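# Advance the cube calendar to tomorrow's date

## Task

The calendar's front (the face bearing the month name, turned toward the robot) currently shows today's date. Rearrange it so the front shows tomorrow's date, with both digits the right way up, and leave both cubes resting flat in the tray.

## Robot and tools

Robot: two arms, left_arm (base near y = +0.44 m) and right_arm (base near y = -0.42 m), each with a sixteen-motor hand. The right arm has a right hand and the left arm a mirrored left hand. Scene frame: origin at table height midway between the arms, +x out over the table, +z up, left_arm on the +y side. Printed hand positions may be off by a few cm.

Hand point axes (right hand): +z runs along straightened fingers toward the tips, +x across the palm away from the thumb, +y out of the palm's face. On the left hand +x points toward the thumb. A rigid mast near the wrist on the palm side can strike objects.

Row layout (shared by execute_actions and move): one flat list of 48 numbers covering both arms, each in [-1, 1]. Order: left_arm dx, dy, dz, rx, ry, rz; then 16 left-hand motor values; left current_limit, speed; then the same 24 for the right arm. The 16 motor values are, in order: index_abd, index_mcp, index_pip, index_dip, middle_abd, middle_mcp, middle_pip, middle_dip, ring_abd, ring_mcp, ring_pip, ring_dip, thumb_cmc, thumb_axl, thumb_mcp, thumb_ipl. Each is an absolute goal angle scaled between that hinge's two stops; +1 generally curls or closes (mcp/pip/dip bend toward the palm, thumb_cmc swings the thumb in front of the palm). Straight values: abd 0.00, mcp -0.75, pip -0.58, dip -0.70, thumb_cmc -0.71, thumb_axl -0.68, thumb_mcp -0.23, thumb_ipl -0.17. A hand value of 0 is a real goal, not 'unchanged'; to keep a hand as it is, repeat its hand_goal, hand_current_limit and hand_speed from the last result. current_limit maps -1..+1 to 0..550 mA (start +0.4); speed sets motor goal rate as (speed+1)/2 of 8.5 rad/s (start -0.6). Both persist once set.

Pose numbers: dx, dy, dz, rx, ry, rz are an offset, not a pose, measured from the arm's current Hand target and expressed along that Hand target's own axes. Scale: 1.0 = 0.6 m for translation, 180 degrees for rotation; rx, ry, rz form a single rotation vector. Six zeros re-request the current Hand target. Repeating an offset moves again. Orientation commands are clipped to 32 degrees from the measured orientation each control step.

execute_actions(actions, cameras): actions is a list of actions; each action is up to 15 rows, one per 1/30 s step, the last row held to fill 15 steps. Every row in an action counts from the Hand target at that action's start. An empty actions list returns images and full state.

move(target, speed, blend, stop_force, zero, blocking, cameras): straight-line path of each hand point to one row or a list of up to 15 rows (all offsets from the same starting Hand targets). speed in m/s, 0.002 to 3.6, default 0.25 (turns up to twice that in rad/s). blend in m rounds corners in a list; 0 stops at each. stop_force in N (3 to 120, one value for both arms) ends an arm's path when its wrist sensor feels that much resistance; leave it out when backing off a contact, and do not trust it while the hand rotates. zero (only with stop_force) re-zeros the sensor before the move. blocking=false returns early (not allowed with stop_force). Paths do not avoid obstacles or the other arm; stay clear of each arm's own base. Result adds a move: line, e.g. done, off_target, moving, held or fault, plus limits such as paced or held.

wait(seconds 0 to 10), stop() to brake a running move, zoom_image(camera, region [x0,y0,x1,y1] in pixels, at most 504x504) on the newest image, zero_wrist_force(arm), finished_scene(scene optional, 1).

Cameras: cam_head_left, cam_head_right, cam_high, cam_left_wrist, cam_right_wrist, each 896x504. Use ["all"] or a list of names.

Results: end_effector_position (m), end_effector_quat_wxyz and velocities in the scene frame; Hand target is the last commanded (clipped) pose, which the hand may rest short of; joint positions and torques; hand_goal, hand_measured, hand_current_ma, hand_state (moving, goal, blocked, overload); Wrist force and Wrist torque in the hand's own axes plus a peak line. MOTOR HOT warns of heating.

Hazards: an arm halts for 10 s if a joint hits its torque limit or outside force reaches roughly 150 N; arms are stiff, so aiming even slightly beyond a firm surface can trigger this. Slow down near contact. Any contact or pinch between the two arms can end the scene. Finger motors held at 495 mA or more for 5 s shut down. Long pushes or stretched holds overheat motors and brake the arm. Never let a cube drop, slide off the table or be released while moving; lay cubes down gently and flat in the tray, and check with cameras before ending the scene.

Each tool is called after ">>>" as name(argument=value, ...), one argument or row to a line, values as JSON.

## Session

>>> execute_actions(
  actions=[],
)

Scene clock: 0.00 s.
left_arm: end_effector_position=(+0.3401, -0.2169, +0.3399) hand_goal=(+0.000, -0.754, -0.576, -0.696, +0.000, -0.754, -0.576, -0.696, +0.000, -0.754, -0.576, -0.696, -0.714, -0.678, -0.226, -0.168) hand_measured=(+0.000, -0.754, -0.576, -0.696, +0.000, -0.754, -0.576, -0.696, +0.000, -0.754, -0.576, -0.696, -0.714, -0.678, -0.226, -0.168) hand_current_ma=(+0, +0, +0, +0, +0, +0, +0, +0, +0, +0, +0, +0, +0, +0, +0, +0) hand_state=(goal, goal, goal, goal, goal, goal, goal, goal, goal, goal, goal, goal, goal, goal, goal, goal) hand_current_limit=0.40 hand_speed=-0.60 end_effector_quat_wxyz=(-0.141, +0.969, -0.161, -0.125) | right_arm: end_effector_position=(+0.4653, -0.3711, +0.2984) hand_goal=(+0.000, -0.754, -0.576, -0.696, +0.000, -0.754, -0.576, -0.696, +0.000, -0.754, -0.576, -0.696, -0.714, -0.678, -0.226, -0.168) hand_measured=(+0.000, -0.754, -0.576, -0.696, +0.000, -0.754, -0.576, -0.696, +0.000, -0.754, -0.576, -0.696, -0.714, -0.678, -0.226, -0.168) hand_current_ma=(+0, +0, +0, +0, +0, +0, +0, +0, +0, +0, +0, +0, +0, +0, +0, +0) hand_state=(goal, goal, goal, goal, goal, goal, goal, goal, goal, goal, goal, goal, goal, goal, goal, goal) hand_current_limit=0.40 hand_speed=-0.60 end_effector_quat_wxyz=(+0.120, -0.167, +0.647, +0.734)
Joint positions: left_arm=[2.284 -2.266 -0.641 -2.179 1.633 1.049] | right_arm=[-0.557 -0.9 1.58 -0.499 -0.64 2.581]
Joint velocities: within noise
Joint torques (N m): no reading
Wrist force (N): no reading
Wrist torque (N m): no reading
Wrist force, peak (N): no reading
Hand target: left_arm +0.3401, -0.2169, +0.3399; -0.141, +0.969, -0.161, -0.125 | right_arm +0.4653, -0.3711, +0.2984; +0.120, -0.167, +0.647, +0.734

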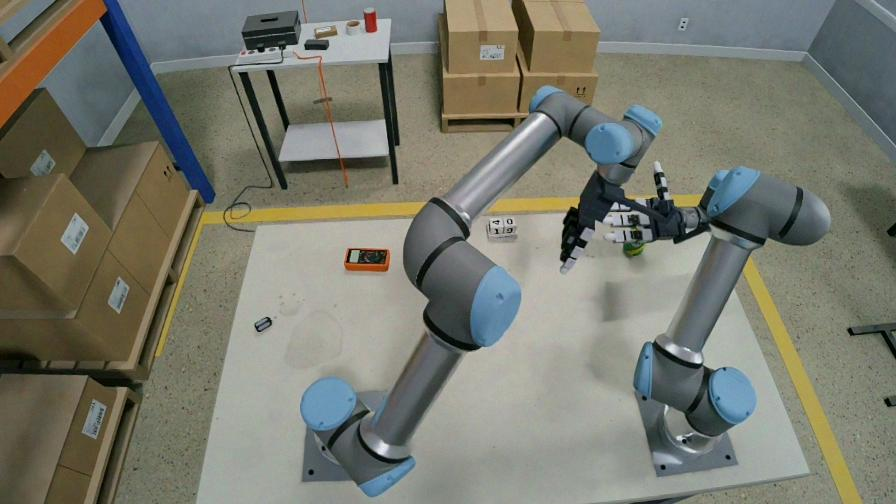

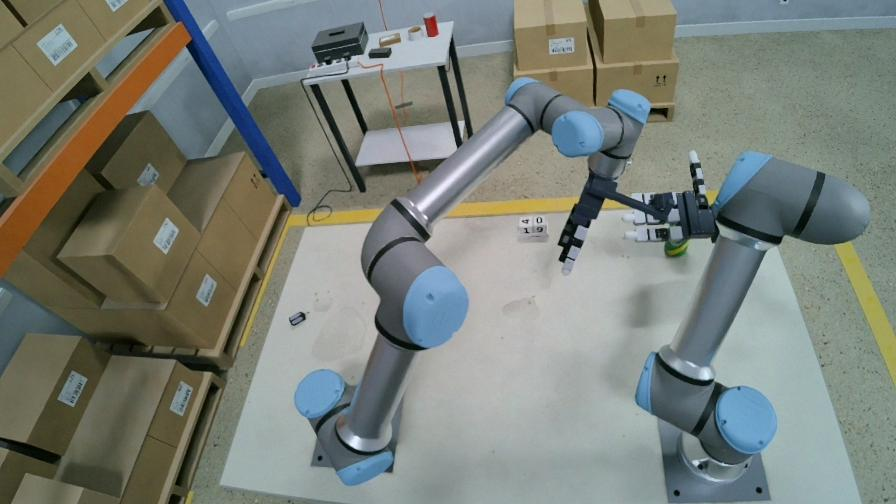

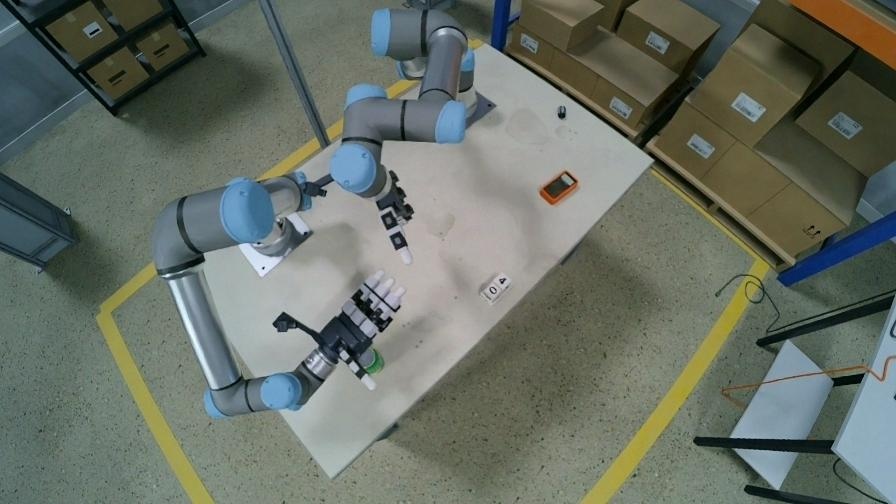

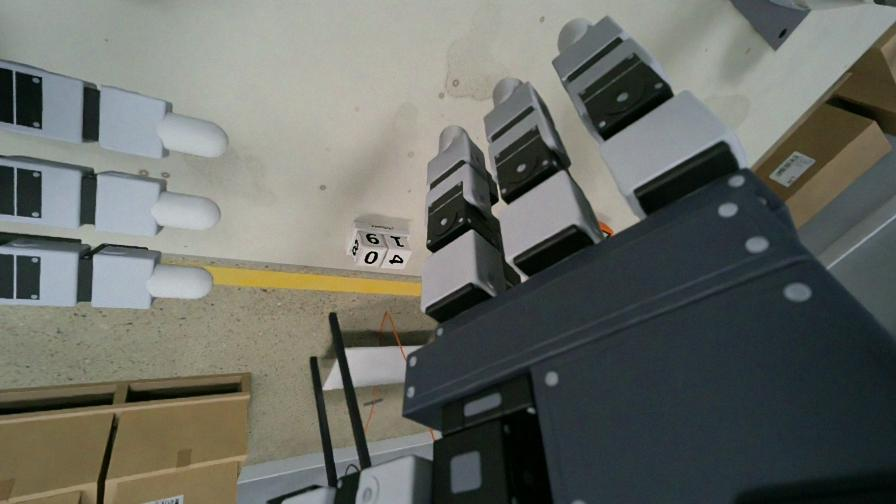

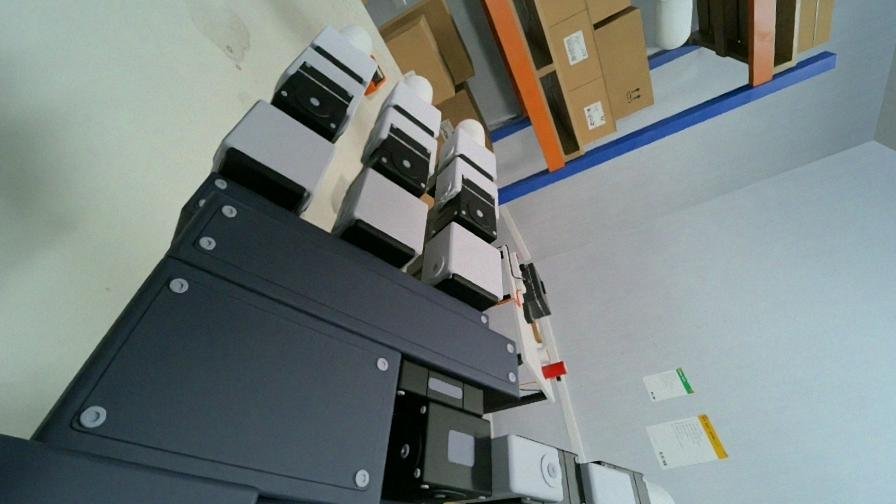

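>>> zoom_image(
  camera="cam_head_left",
  region=[462, 190, 542, 260],
)

>>> zoom_image(
  camera="cam_head_right",
  region=[490, 195, 570, 265],
)

>>> zoom_image(
  camera="cam_left_wrist",
  region=[320, 200, 440, 290],
)

>>> zoom_image(
  camera="cam_high",
  region=[455, 255, 535, 325],
)

Scaled by 6.300.

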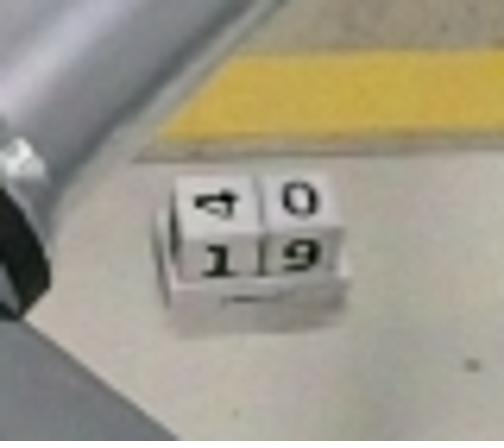

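Scaled by 6.300.

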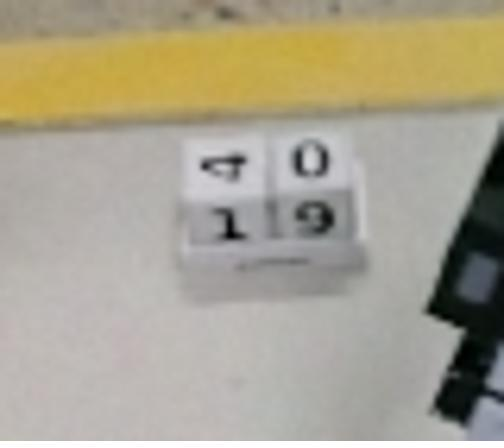

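Scaled by 4.200.

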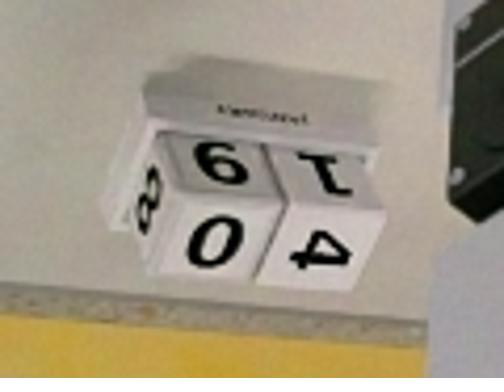

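Scaled by 6.300.

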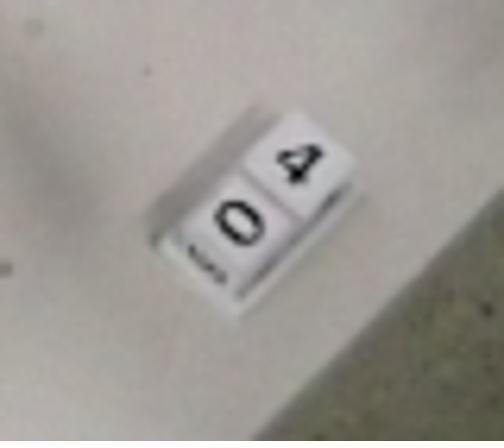

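>>> zoom_image(
  camera="cam_left_wrist",
  region=[400, 0, 700, 250],
)

>>> zoom_image(
  camera="cam_left_wrist",
  region=[200, 330, 500, 504],
)

Scaled by 1.680.

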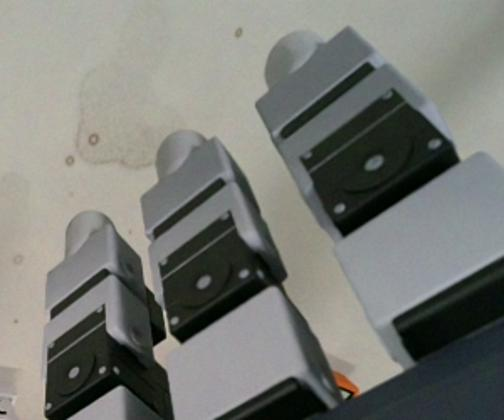

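Scaled by 1.680.

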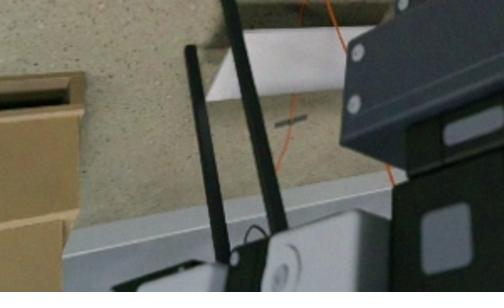

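>>> move(
  target=[0.16,-0.314,0.029,0,0,0,0,-0.754,-0.576,-0.696,0,-0.754,-0.576,-0.696,0,-0.754,-0.576,-0.696,-0.714,-0.678,-0.226,-0.168,0.4,-0.6,0.053,0.142,-0.231,0,0,0,0,-0.754,-0.576,-0.696,0,-0.754,-0.576,-0.696,0,-0.754,-0.576,-0.696,-0.714,-0.678,-0.226,-0.168,0.4,-0.6],
  speed=0.25,
  cameras=["all"],
)

Scene clock: 11.53 s.
left_arm: end_effector_position=(+0.4901, -0.0670, +0.3398) hand_goal=(+0.000, -0.754, -0.576, -0.696, +0.000, -0.754, -0.576, -0.696, +0.000, -0.754, -0.576, -0.696, -0.714, -0.678, -0.226, -0.168) hand_measured=(+0.000, -0.752, -0.576, -0.696, +0.000, -0.752, -0.576, -0.696, +0.000, -0.752, -0.576, -0.696, -0.714, -0.678, -0.224, -0.168) hand_current_ma=(+0, +7, -2, +0, +0, +8, -2, +0, +0, +7, -2, +0, +2, +3, +10, +1) hand_state=(goal, goal, goal, goal, goal, goal, goal, goal, goal, goal, goal, goal, goal, goal, goal, goal) hand_current_limit=0.40 hand_speed=-0.60 end_effector_quat_wxyz=(-0.141, +0.969, -0.161, -0.125) | right_arm: end_effector_position=(+0.4154, -0.5210, +0.3482) hand_goal=(+0.000, -0.754, -0.576, -0.696, +0.000, -0.754, -0.576, -0.696, +0.000, -0.754, -0.576, -0.696, -0.714, -0.678, -0.226, -0.168) hand_measured=(+0.000, -0.762, -0.576, -0.696, +0.000, -0.760, -0.576, -0.696, +0.000, -0.762, -0.576, -0.696, -0.720, -0.678, -0.226, -0.168) hand_current_ma=(+0, -4, +0, +0, +0, -4, +0, +0, +0, -4, +0, +0, -3, +0, +0, +0) hand_state=(goal, goal, goal, goal, goal, goal, goal, goal, goal, goal, goal, goal, goal, goal, goal, goal) hand_current_limit=0.40 hand_speed=-0.60 end_effector_quat_wxyz=(+0.120, -0.167, +0.647, +0.734)
Joint positions: left_arm=[2.572 -2.191 -0.775 -2.089 1.734 1.32] | right_arm=[-0.822 -0.94 1.494 -0.416 -0.902 2.641]
Joint torques (N m): left_arm=[11.62 38.69 34.65 4.15 2.54 1.76] | right_arm=[-11.02 -34.89 -27.16 3.6 -2.46 1.38]
Wrist force (N): left_arm=[0.1 0.5 0.0] | right_arm=[-0.3 0.3 -0.2]
Wrist torque (N m): left_arm=[0.03 -0.01 -0.08] | right_arm=[0.05 0.06 -0.02]
Wrist force, peak (N): left_arm=[-0.6 1.5 -0.2] | right_arm=[0.1 1.1 -1.1]
Hand target: left_arm +0.4902, -0.0669, +0.3398; -0.141, +0.969, -0.161, -0.125 | right_arm +0.4154, -0.5211, +0.3483; +0.120, -0.167, +0.647, +0.734
Off the commanded pose: left_arm 0.000 m, 0 deg | right_arm 0.000 m, 0 deg.
move: done

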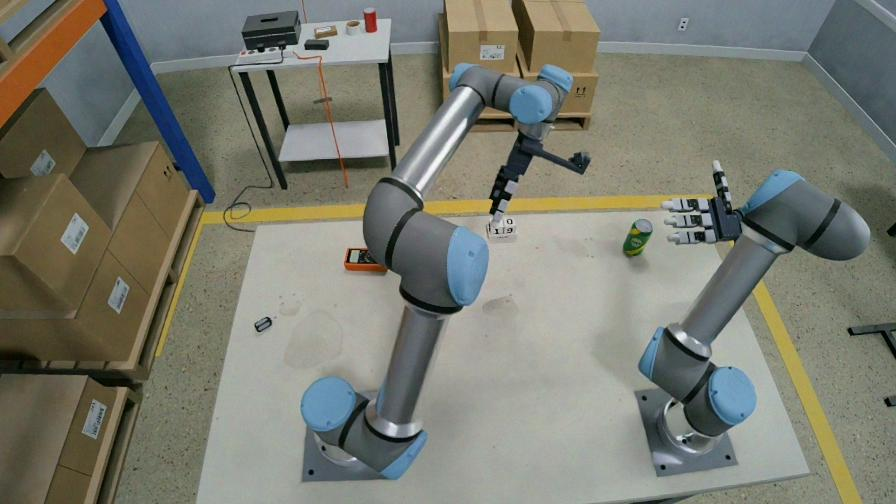

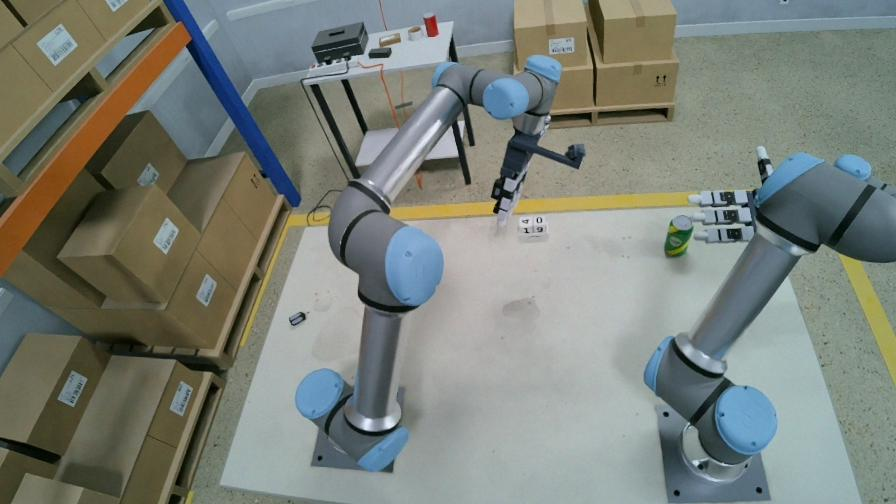

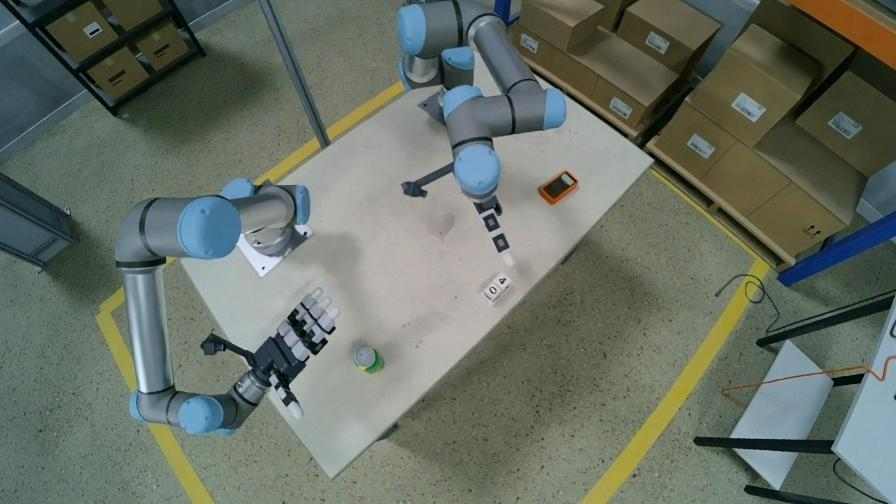

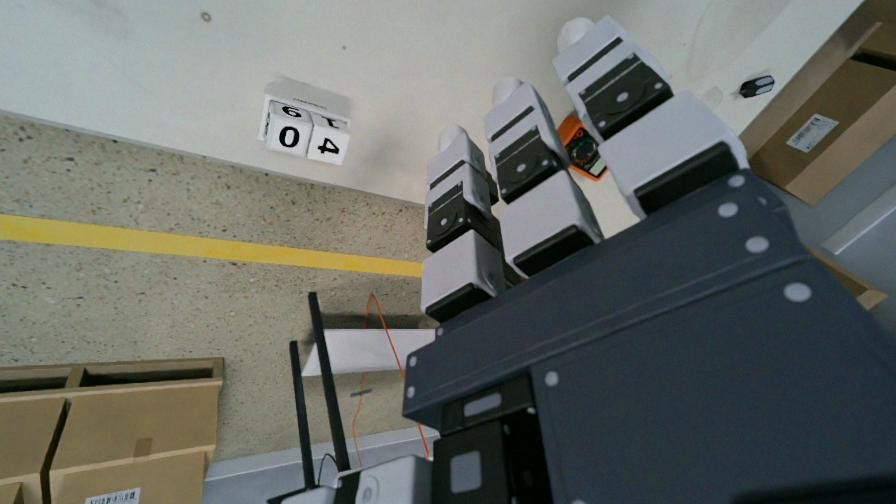

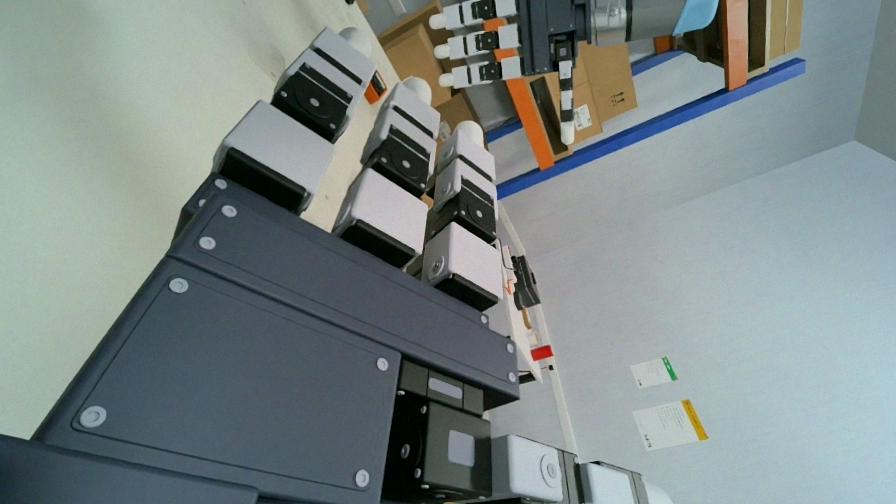

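>>> zoom_image(
  camera="cam_left_wrist",
  region=[240, 60, 380, 180],
)

>>> zoom_image(
  camera="cam_head_right",
  region=[470, 160, 590, 260],
)

>>> zoom_image(
  camera="cam_head_left",
  region=[460, 160, 580, 260],
)

>>> zoom_image(
  camera="cam_high",
  region=[450, 220, 570, 320],
)

Scaled by 3.600.

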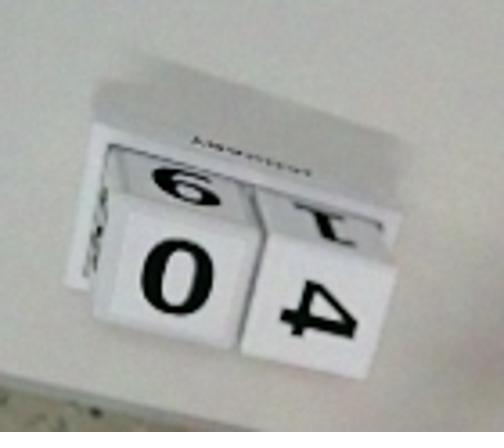

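Scaled by 4.200.

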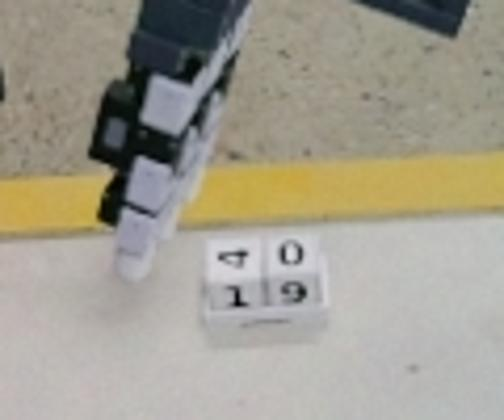

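Scaled by 4.200.

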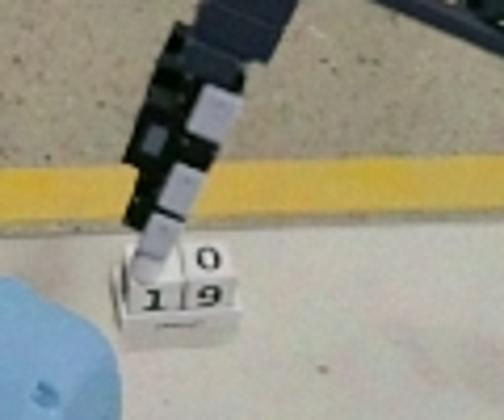

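Scaled by 4.200.

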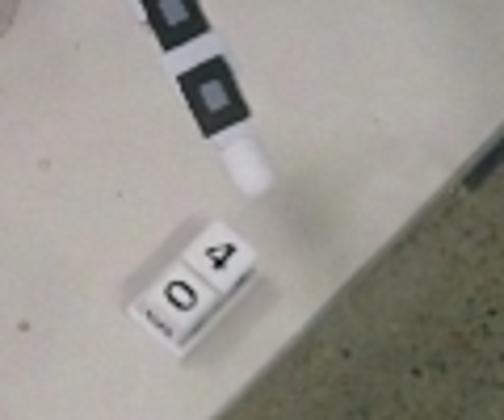

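>>> zoom_image(
  camera="cam_high",
  region=[475, 265, 520, 310],
)

>>> zoom_image(
  camera="cam_left_wrist",
  region=[255, 70, 355, 170],
)

Scaled by 11.200.

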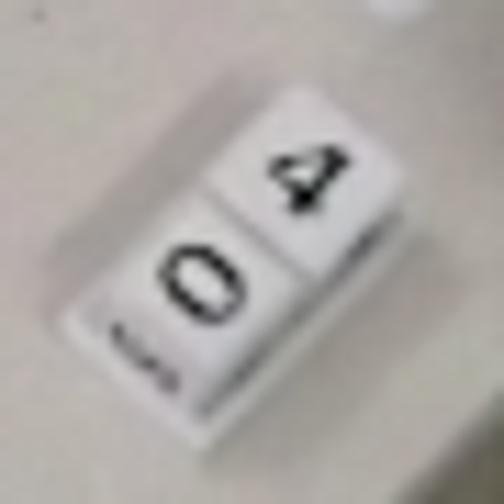

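Scaled by 5.040.

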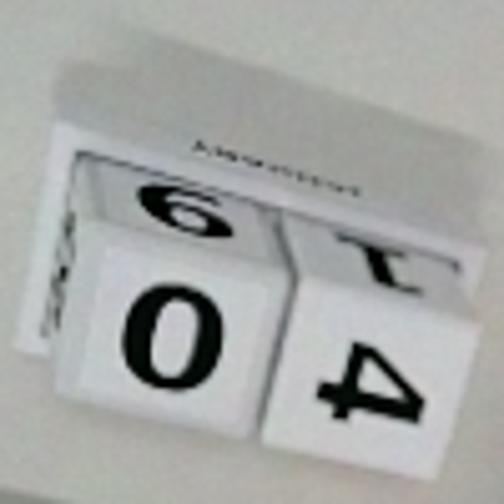

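>>> move(
  target=[0.0035,-0.092,0.0937,0.2765,0.318,0.284,0,-0.589,0.577,-0.384,0,-0.89,-0.576,-0.696,0,-0.89,-0.576,-0.696,0.509,-0.678,0.045,-0.168,0.4,-0.2,0,0,0,0,0,0,0,-0.754,-0.576,-0.696,0,-0.754,-0.576,-0.696,0,-0.754,-0.576,-0.696,-0.714,-0.678,-0.226,-0.168,0.4,-0.6],
  speed=0.3,
  cameras=["all"],
)

Scene clock: 45.57 s.
left_arm: end_effector_position=(+0.5002, +0.0003, +0.2999) hand_goal=(+0.000, -0.590, +0.576, -0.384, +0.000, -0.890, -0.576, -0.696, +0.000, -0.890, -0.576, -0.696, +0.508, -0.678, +0.044, -0.168) hand_measured=(+0.000, -0.588, +0.570, -0.386, +0.000, -0.878, -0.576, -0.696, +0.000, -0.878, -0.576, -0.696, +0.506, -0.678, +0.044, -0.168) hand_current_ma=(+0, +10, -21, -10, +0, +54, -1, +0, +0, +48, -1, +0, -6, +3, +4, +1) hand_state=(goal, goal, goal, goal, goal, goal, goal, goal, goal, goal, goal, goal, goal, goal, goal, goal) hand_current_limit=0.40 hand_speed=-0.20 end_effector_quat_wxyz=(-0.353, +0.613, -0.612, +0.353) | right_arm: end_effector_position=(+0.4154, -0.5211, +0.3483) hand_goal=(+0.000, -0.754, -0.576, -0.696, +0.000, -0.754, -0.576, -0.696, +0.000, -0.754, -0.576, -0.696, -0.714, -0.678, -0.226, -0.168) hand_measured=(+0.000, -0.762, -0.576, -0.696, +0.000, -0.760, -0.576, -0.696, +0.000, -0.762, -0.576, -0.696, -0.720, -0.678, -0.226, -0.168) hand_current_ma=(+0, -4, +0, +0, +0, -4, +0, +0, +0, -4, +0, +0, -3, +0, +0, +0) hand_state=(goal, goal, goal, goal, goal, goal, goal, goal, goal, goal, goal, goal, goal, goal, goal, goal) hand_current_limit=0.40 hand_speed=-0.60 end_effector_quat_wxyz=(+0.120, -0.167, +0.647, +0.734)
Joint positions: left_arm=[2.498 -1.881 -1.785 -0.096 2.104 2.793] | right_arm=[-0.822 -0.94 1.493 -0.416 -0.902 2.641]
Joint torques (N m): left_arm=[10.77 26.48 9.14 5.27 -2.24 1.46] | right_arm=[-10.1 -34.04 -27.85 3.63 -2.44 1.12]
Wrist force (N): left_arm=[-0.7 0.3 -0.6] | right_arm=[0.0 0.4 -0.3]
Wrist torque (N m): left_arm=[0.03 0.18 -0.05] | right_arm=[0.09 0.03 0.00]
Wrist force, peak (N): left_arm=[-0.8 0.6 -0.6] | right_arm=[-0.4 0.5 -0.3]
Hand target: left_arm +0.5002, +0.0003, +0.2998; -0.353, +0.613, -0.612, +0.353 | right_arm +0.4154, -0.5211, +0.3483; +0.120, -0.167, +0.647, +0.734
Off the commanded pose: left_arm 0.000 m, 0 deg | right_arm 0.000 m, 0 deg.
move: done

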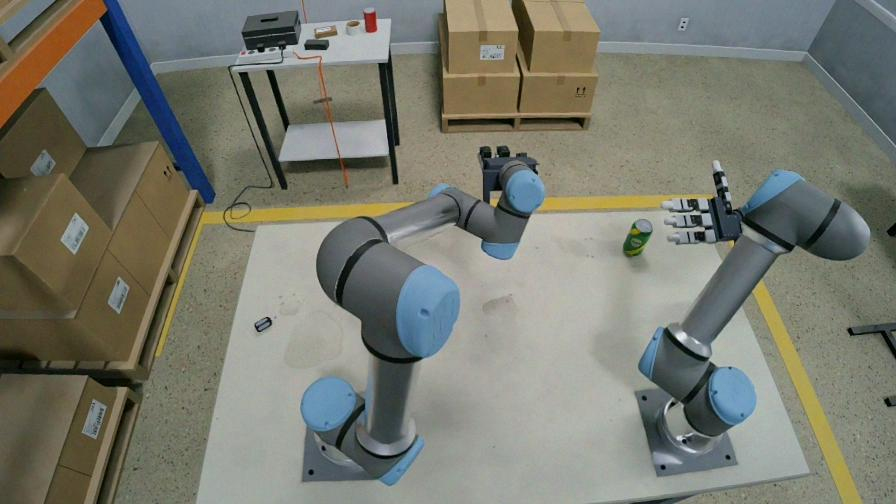

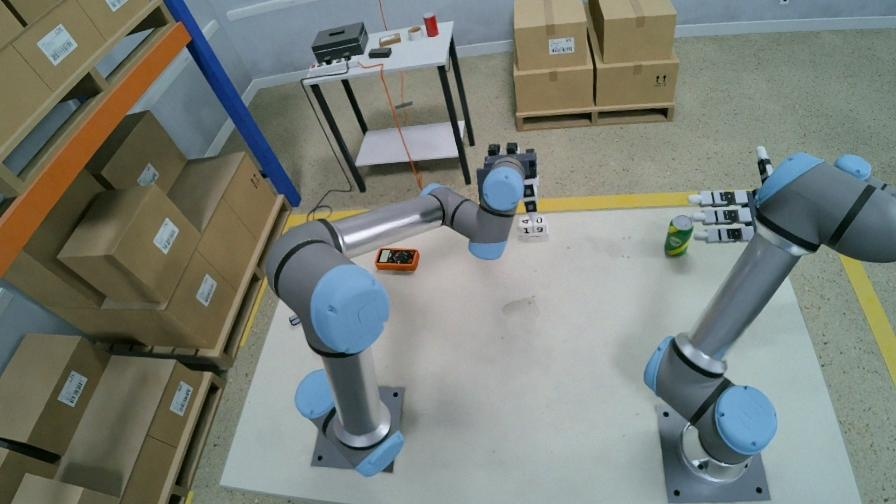

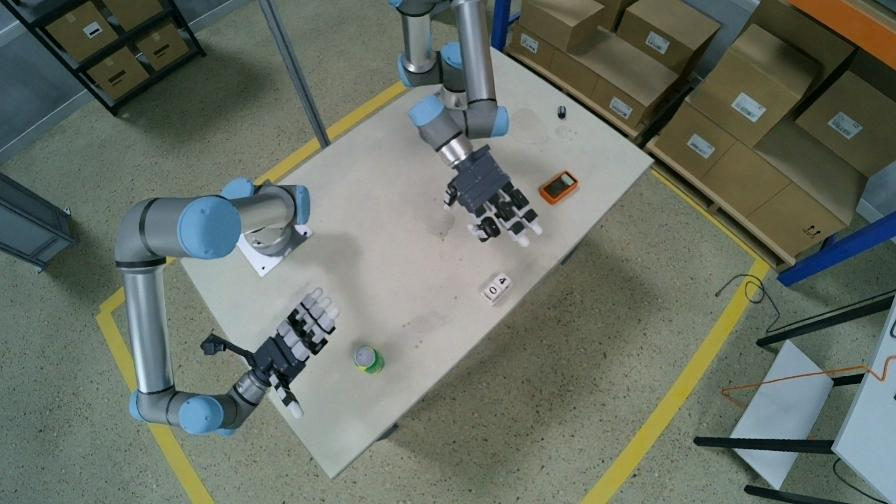

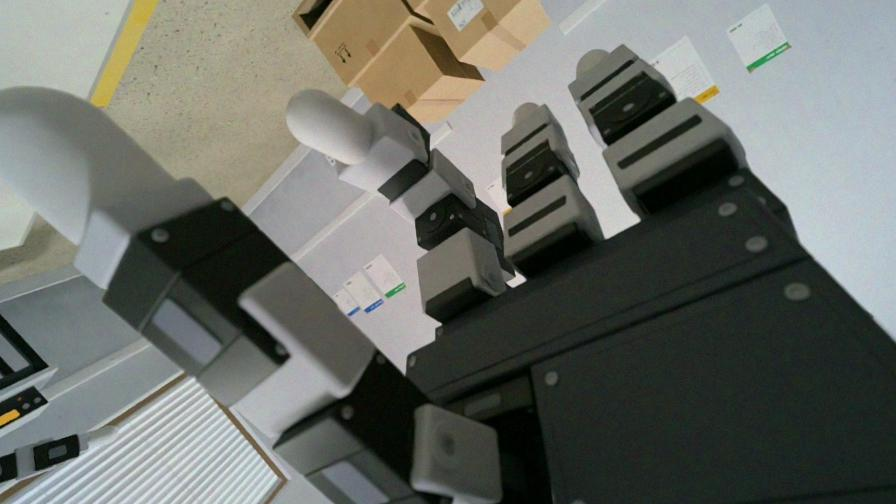

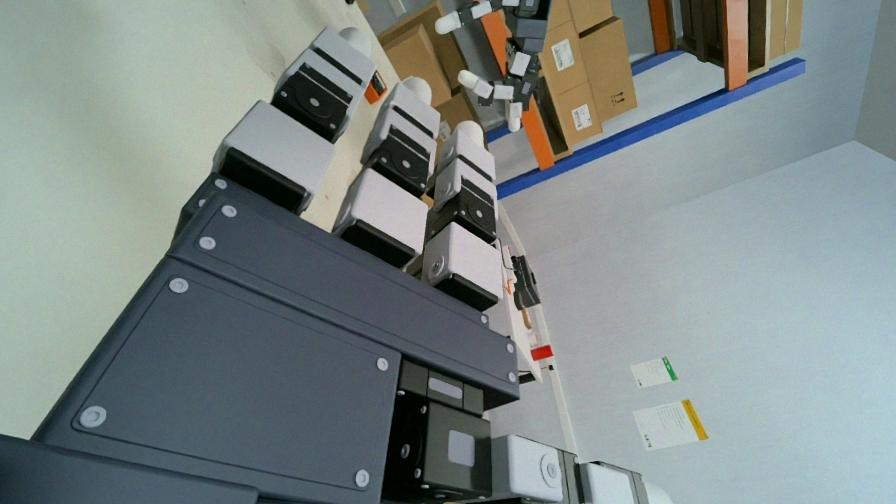

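>>> move(
  target=[-0.0167,0.0321,0.211,0,0,0,0,-0.589,0.577,-0.384,0,-0.89,-0.576,-0.696,0,-0.89,-0.576,-0.696,0.509,-0.678,0.045,-0.168,0.4,-0.2,-0.2383,-0.27,0.4067,0.0719,0.2177,0.0889,0,-0.754,-0.576,-0.696,0,-0.754,-0.576,-0.696,0,-0.754,-0.576,-0.696,-0.714,-0.678,-0.226,-0.168,0.4,-0.6],
  speed=0.25,
  cameras=["all"],
)

Scene clock: 61.07 s.
left_arm: end_effector_position=(+0.6002, +0.0103, +0.2198) hand_goal=(+0.000, -0.590, +0.576, -0.384, +0.000, -0.890, -0.576, -0.696, +0.000, -0.890, -0.576, -0.696, +0.508, -0.678, +0.044, -0.168) hand_measured=(+0.000, -0.588, +0.570, -0.386, +0.000, -0.878, -0.576, -0.696, +0.000, -0.878, -0.576, -0.696, +0.506, -0.678, +0.044, -0.168) hand_current_ma=(+0, +10, -21, -10, +0, +54, -1, +0, +0, +48, -1, +0, -6, +3, +4, +1) hand_state=(goal, goal, goal, goal, goal, goal, goal, goal, goal, goal, goal, goal, goal, goal, goal, goal) hand_current_limit=0.40 hand_speed=-0.20 end_effector_quat_wxyz=(-0.353, +0.613, -0.612, +0.353) | right_arm: end_effector_position=(+0.5875, -0.2518, +0.2843) hand_goal=(+0.000, -0.754, -0.576, -0.696, +0.000, -0.754, -0.576, -0.696, +0.000, -0.754, -0.576, -0.696, -0.714, -0.678, -0.226, -0.168) hand_measured=(+0.000, -0.762, -0.576, -0.696, +0.000, -0.760, -0.576, -0.696, +0.000, -0.762, -0.576, -0.696, -0.720, -0.678, -0.226, -0.168) hand_current_ma=(+0, -4, +0, +0, +0, -4, +0, +0, +0, -4, +0, +0, -3, +0, +0, +0) hand_state=(goal, goal, goal, goal, goal, goal, goal, goal, goal, goal, goal, goal, goal, goal, goal, goal) hand_current_limit=0.40 hand_speed=-0.60 end_effector_quat_wxyz=(-0.186, -0.299, +0.743, +0.570)
Joint positions: left_arm=[2.61 -2.121 -1.665 0.058 2.012 2.865] | right_arm=[-0.23 -0.619 0.84 -0.576 -0.943 3.29]
Joint torques (N m): left_arm=[11.51 33.49 32.06 5.19 -2.51 1.47] | right_arm=[12.26 -47.84 -29.83 2.45 -1.79 1.19]
Wrist force (N): left_arm=[-0.4 0.0 -0.5] | right_arm=[0.1 0.2 -0.5]
Wrist torque (N m): left_arm=[-0.01 0.15 0.00] | right_arm=[0.05 0.05 0.01]
Wrist force, peak (N): left_arm=[-0.7 0.4 -1.1] | right_arm=[0.5 1.1 -1.1]
Hand target: left_arm +0.6002, +0.0103, +0.2198; -0.353, +0.613, -0.612, +0.353 | right_arm +0.5875, -0.2518, +0.2843; -0.186, -0.299, +0.743, +0.570
Off the commanded pose: left_arm 0.000 m, 0 deg | right_arm 0.000 m, 0 deg.
move: done

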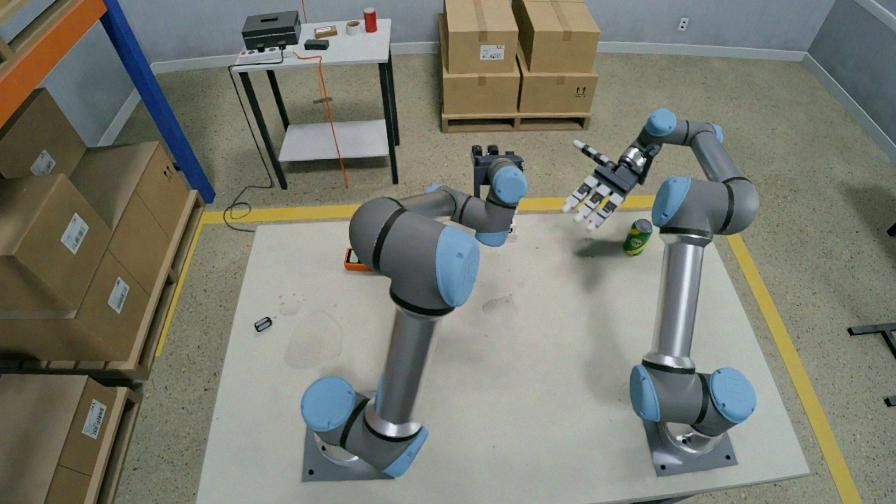

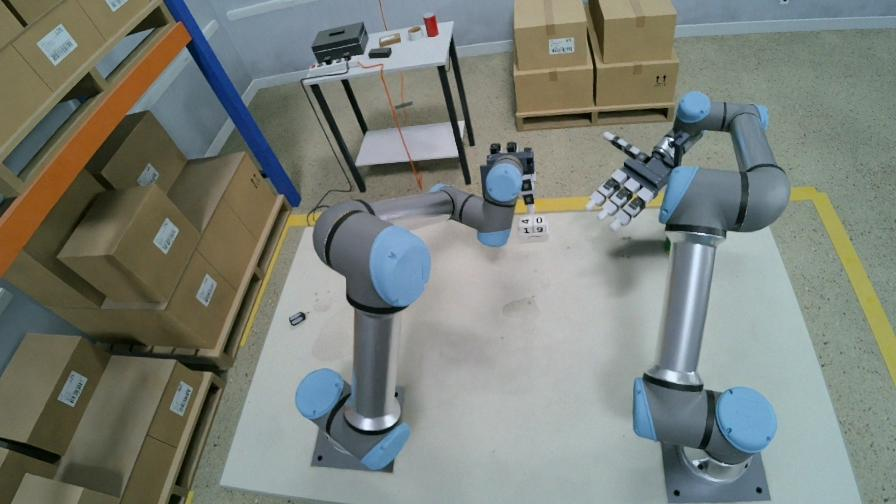

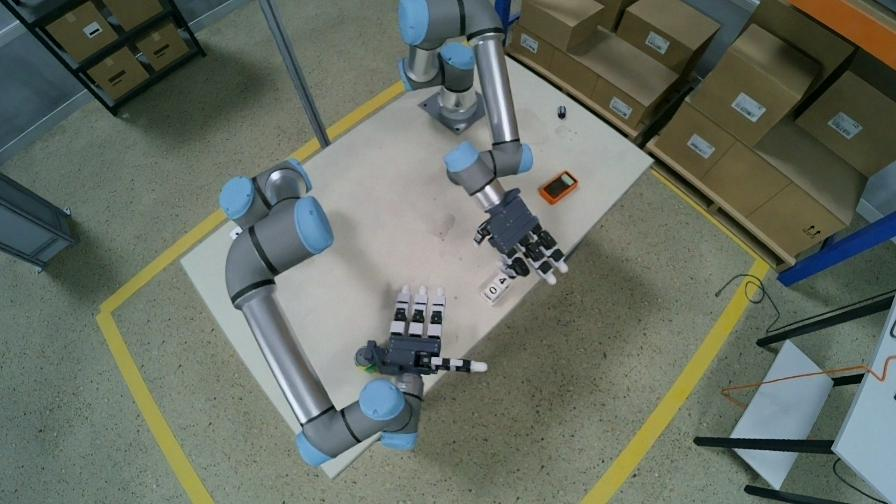

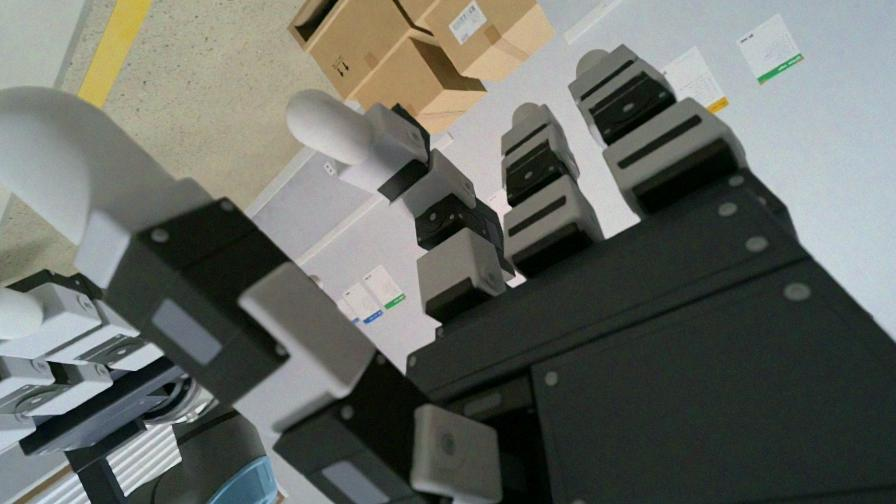

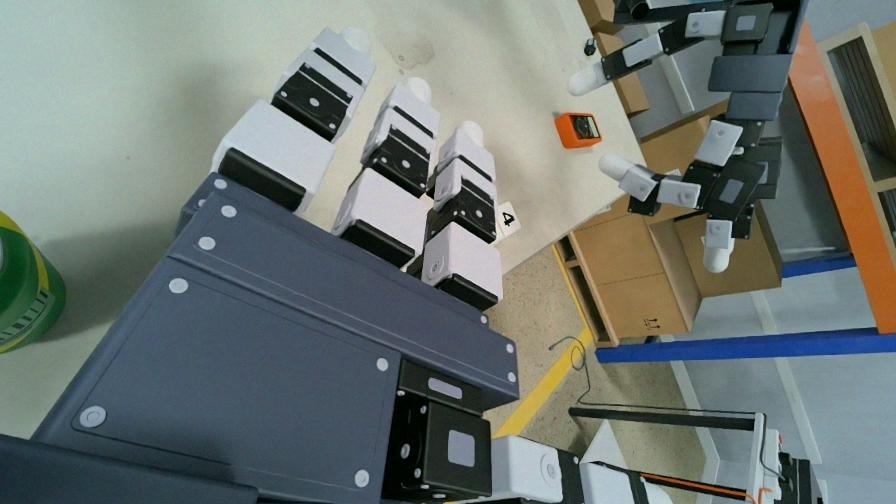

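>>> move(
  target=[0,0,0,0,0,0,0,-0.589,0.577,-0.384,0,-0.89,-0.576,-0.696,0,-0.89,-0.576,-0.696,0.509,-0.678,0.045,-0.168,0.4,-0.2,0.15,-0.075,0.061,0,0,0,0,-0.754,-0.576,-0.696,0,-0.754,-0.576,-0.696,0,-0.754,-0.576,-0.696,-0.714,-0.678,-0.226,-0.168,0.4,-0.6],
  speed=0.25,
  cameras=["cam_right_wrist","cam_head_right","cam_head_left"],
)

>>> zoom_image(
  camera="cam_right_wrist",
  region=[500, 150, 700, 350],
)

Scene clock: 64.40 s.
left_arm: end_effector_position=(+0.6002, +0.0103, +0.2198) hand_goal=(+0.000, -0.590, +0.576, -0.384, +0.000, -0.890, -0.576, -0.696, +0.000, -0.890, -0.576, -0.696, +0.508, -0.678, +0.044, -0.168) hand_measured=(+0.000, -0.588, +0.570, -0.386, +0.000, -0.878, -0.576, -0.696, +0.000, -0.878, -0.576, -0.696, +0.506, -0.678, +0.044, -0.168) hand_current_ma=(+0, +10, -21, -10, +0, +54, -1, +0, +0, +48, -1, +0, -6, +3, +4, +1) hand_state=(goal, goal, goal, goal, goal, goal, goal, goal, goal, goal, goal, goal, goal, goal, goal, goal) hand_current_limit=0.40 hand_speed=-0.20 end_effector_quat_wxyz=(-0.353, +0.613, -0.612, +0.353) | right_arm: end_effector_position=(+0.5077, -0.2917, +0.2253) hand_goal=(+0.000, -0.754, -0.576, -0.696, +0.000, -0.754, -0.576, -0.696, +0.000, -0.754, -0.576, -0.696, -0.714, -0.678, -0.226, -0.168) hand_measured=(+0.000, -0.762, -0.576, -0.696, +0.000, -0.760, -0.576, -0.696, +0.000, -0.762, -0.576, -0.696, -0.720, -0.678, -0.226, -0.168) hand_current_ma=(+0, -4, +0, +0, +0, -4, +0, +0, +0, -4, +0, +0, -3, +0, +0, +0) hand_state=(goal, goal, goal, goal, goal, goal, goal, goal, goal, goal, goal, goal, goal, goal, goal, goal) hand_current_limit=0.40 hand_speed=-0.60 end_effector_quat_wxyz=(-0.186, -0.299, +0.743, +0.570)
Joint positions: left_arm=[2.61 -2.121 -1.665 0.058 2.012 2.865] | right_arm=[-0.311 -0.757 1.261 -0.841 -1.02 3.257]
Joint torques (N m): left_arm=[11.08 33.42 31.57 5.11 -2.49 1.5] | right_arm=[-11.58 -55.71 -12.96 -0.83 -2.05 1.04]
Wrist force (N): left_arm=[-0.3 0.2 -0.5] | right_arm=[0.3 0.3 -0.1]
Wrist torque (N m): left_arm=[0.00 0.14 0.00] | right_arm=[0.03 0.00 0.05]
Wrist force, peak (N): left_arm=[-0.6 0.3 -0.7] | right_arm=[-0.9 0.7 -1.0]
Hand target: left_arm +0.6002, +0.0103, +0.2198; -0.353, +0.613, -0.612, +0.353 | right_arm +0.5077, -0.2918, +0.2253; -0.186, -0.299, +0.743, +0.570
Off the commanded pose: left_arm 0.000 m, 0 deg | right_arm 0.000 m, 0 deg.
move: done
Images, in order (width x height): cam_head_left 896x504, cam_head_right 896x504, cam_right_wrist 896x504.

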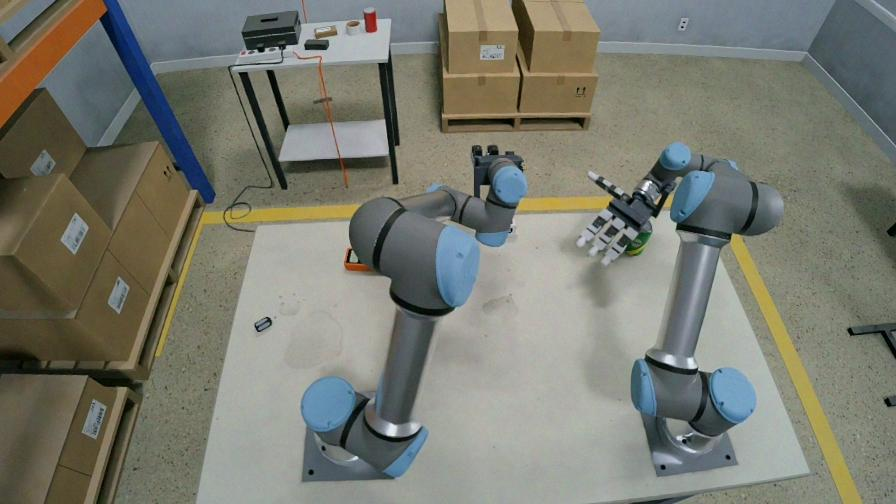

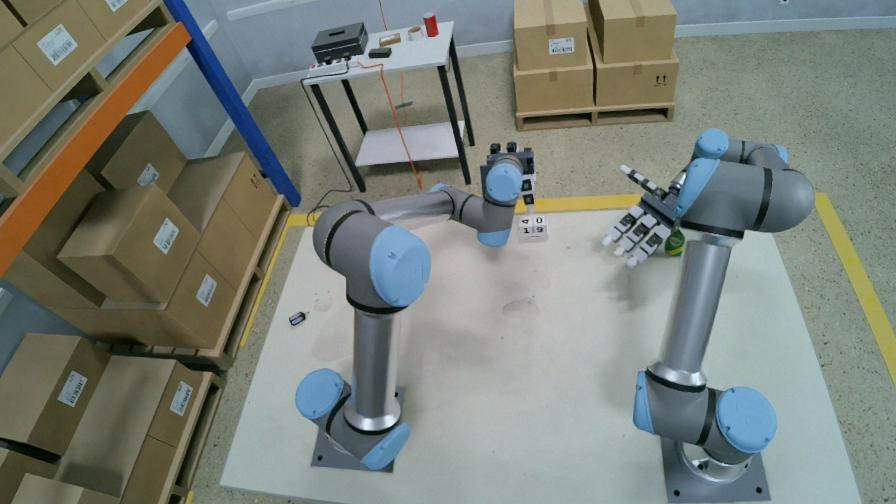

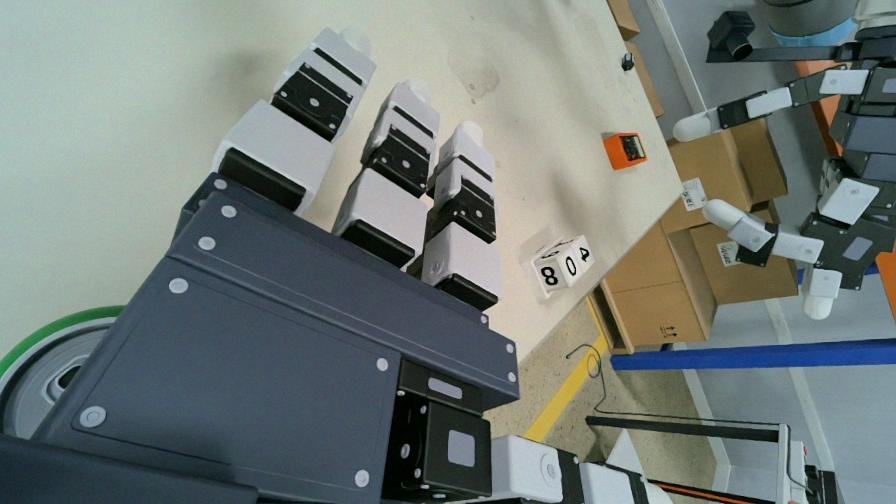

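Scaled by 2.520.

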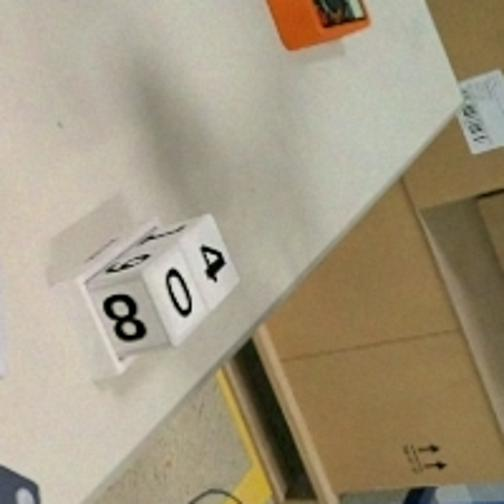

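>>> zoom_image(
  camera="cam_right_wrist",
  region=[510, 220, 610, 310],
)

Scaled by 5.040.

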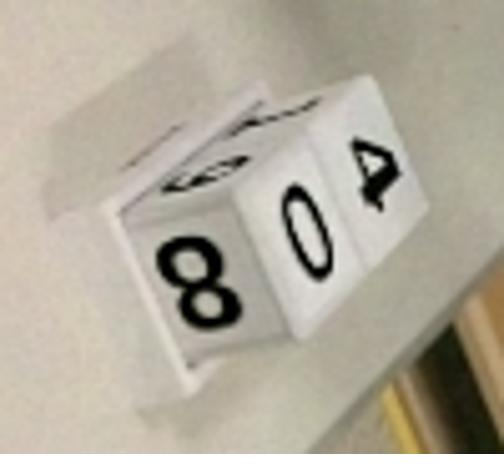

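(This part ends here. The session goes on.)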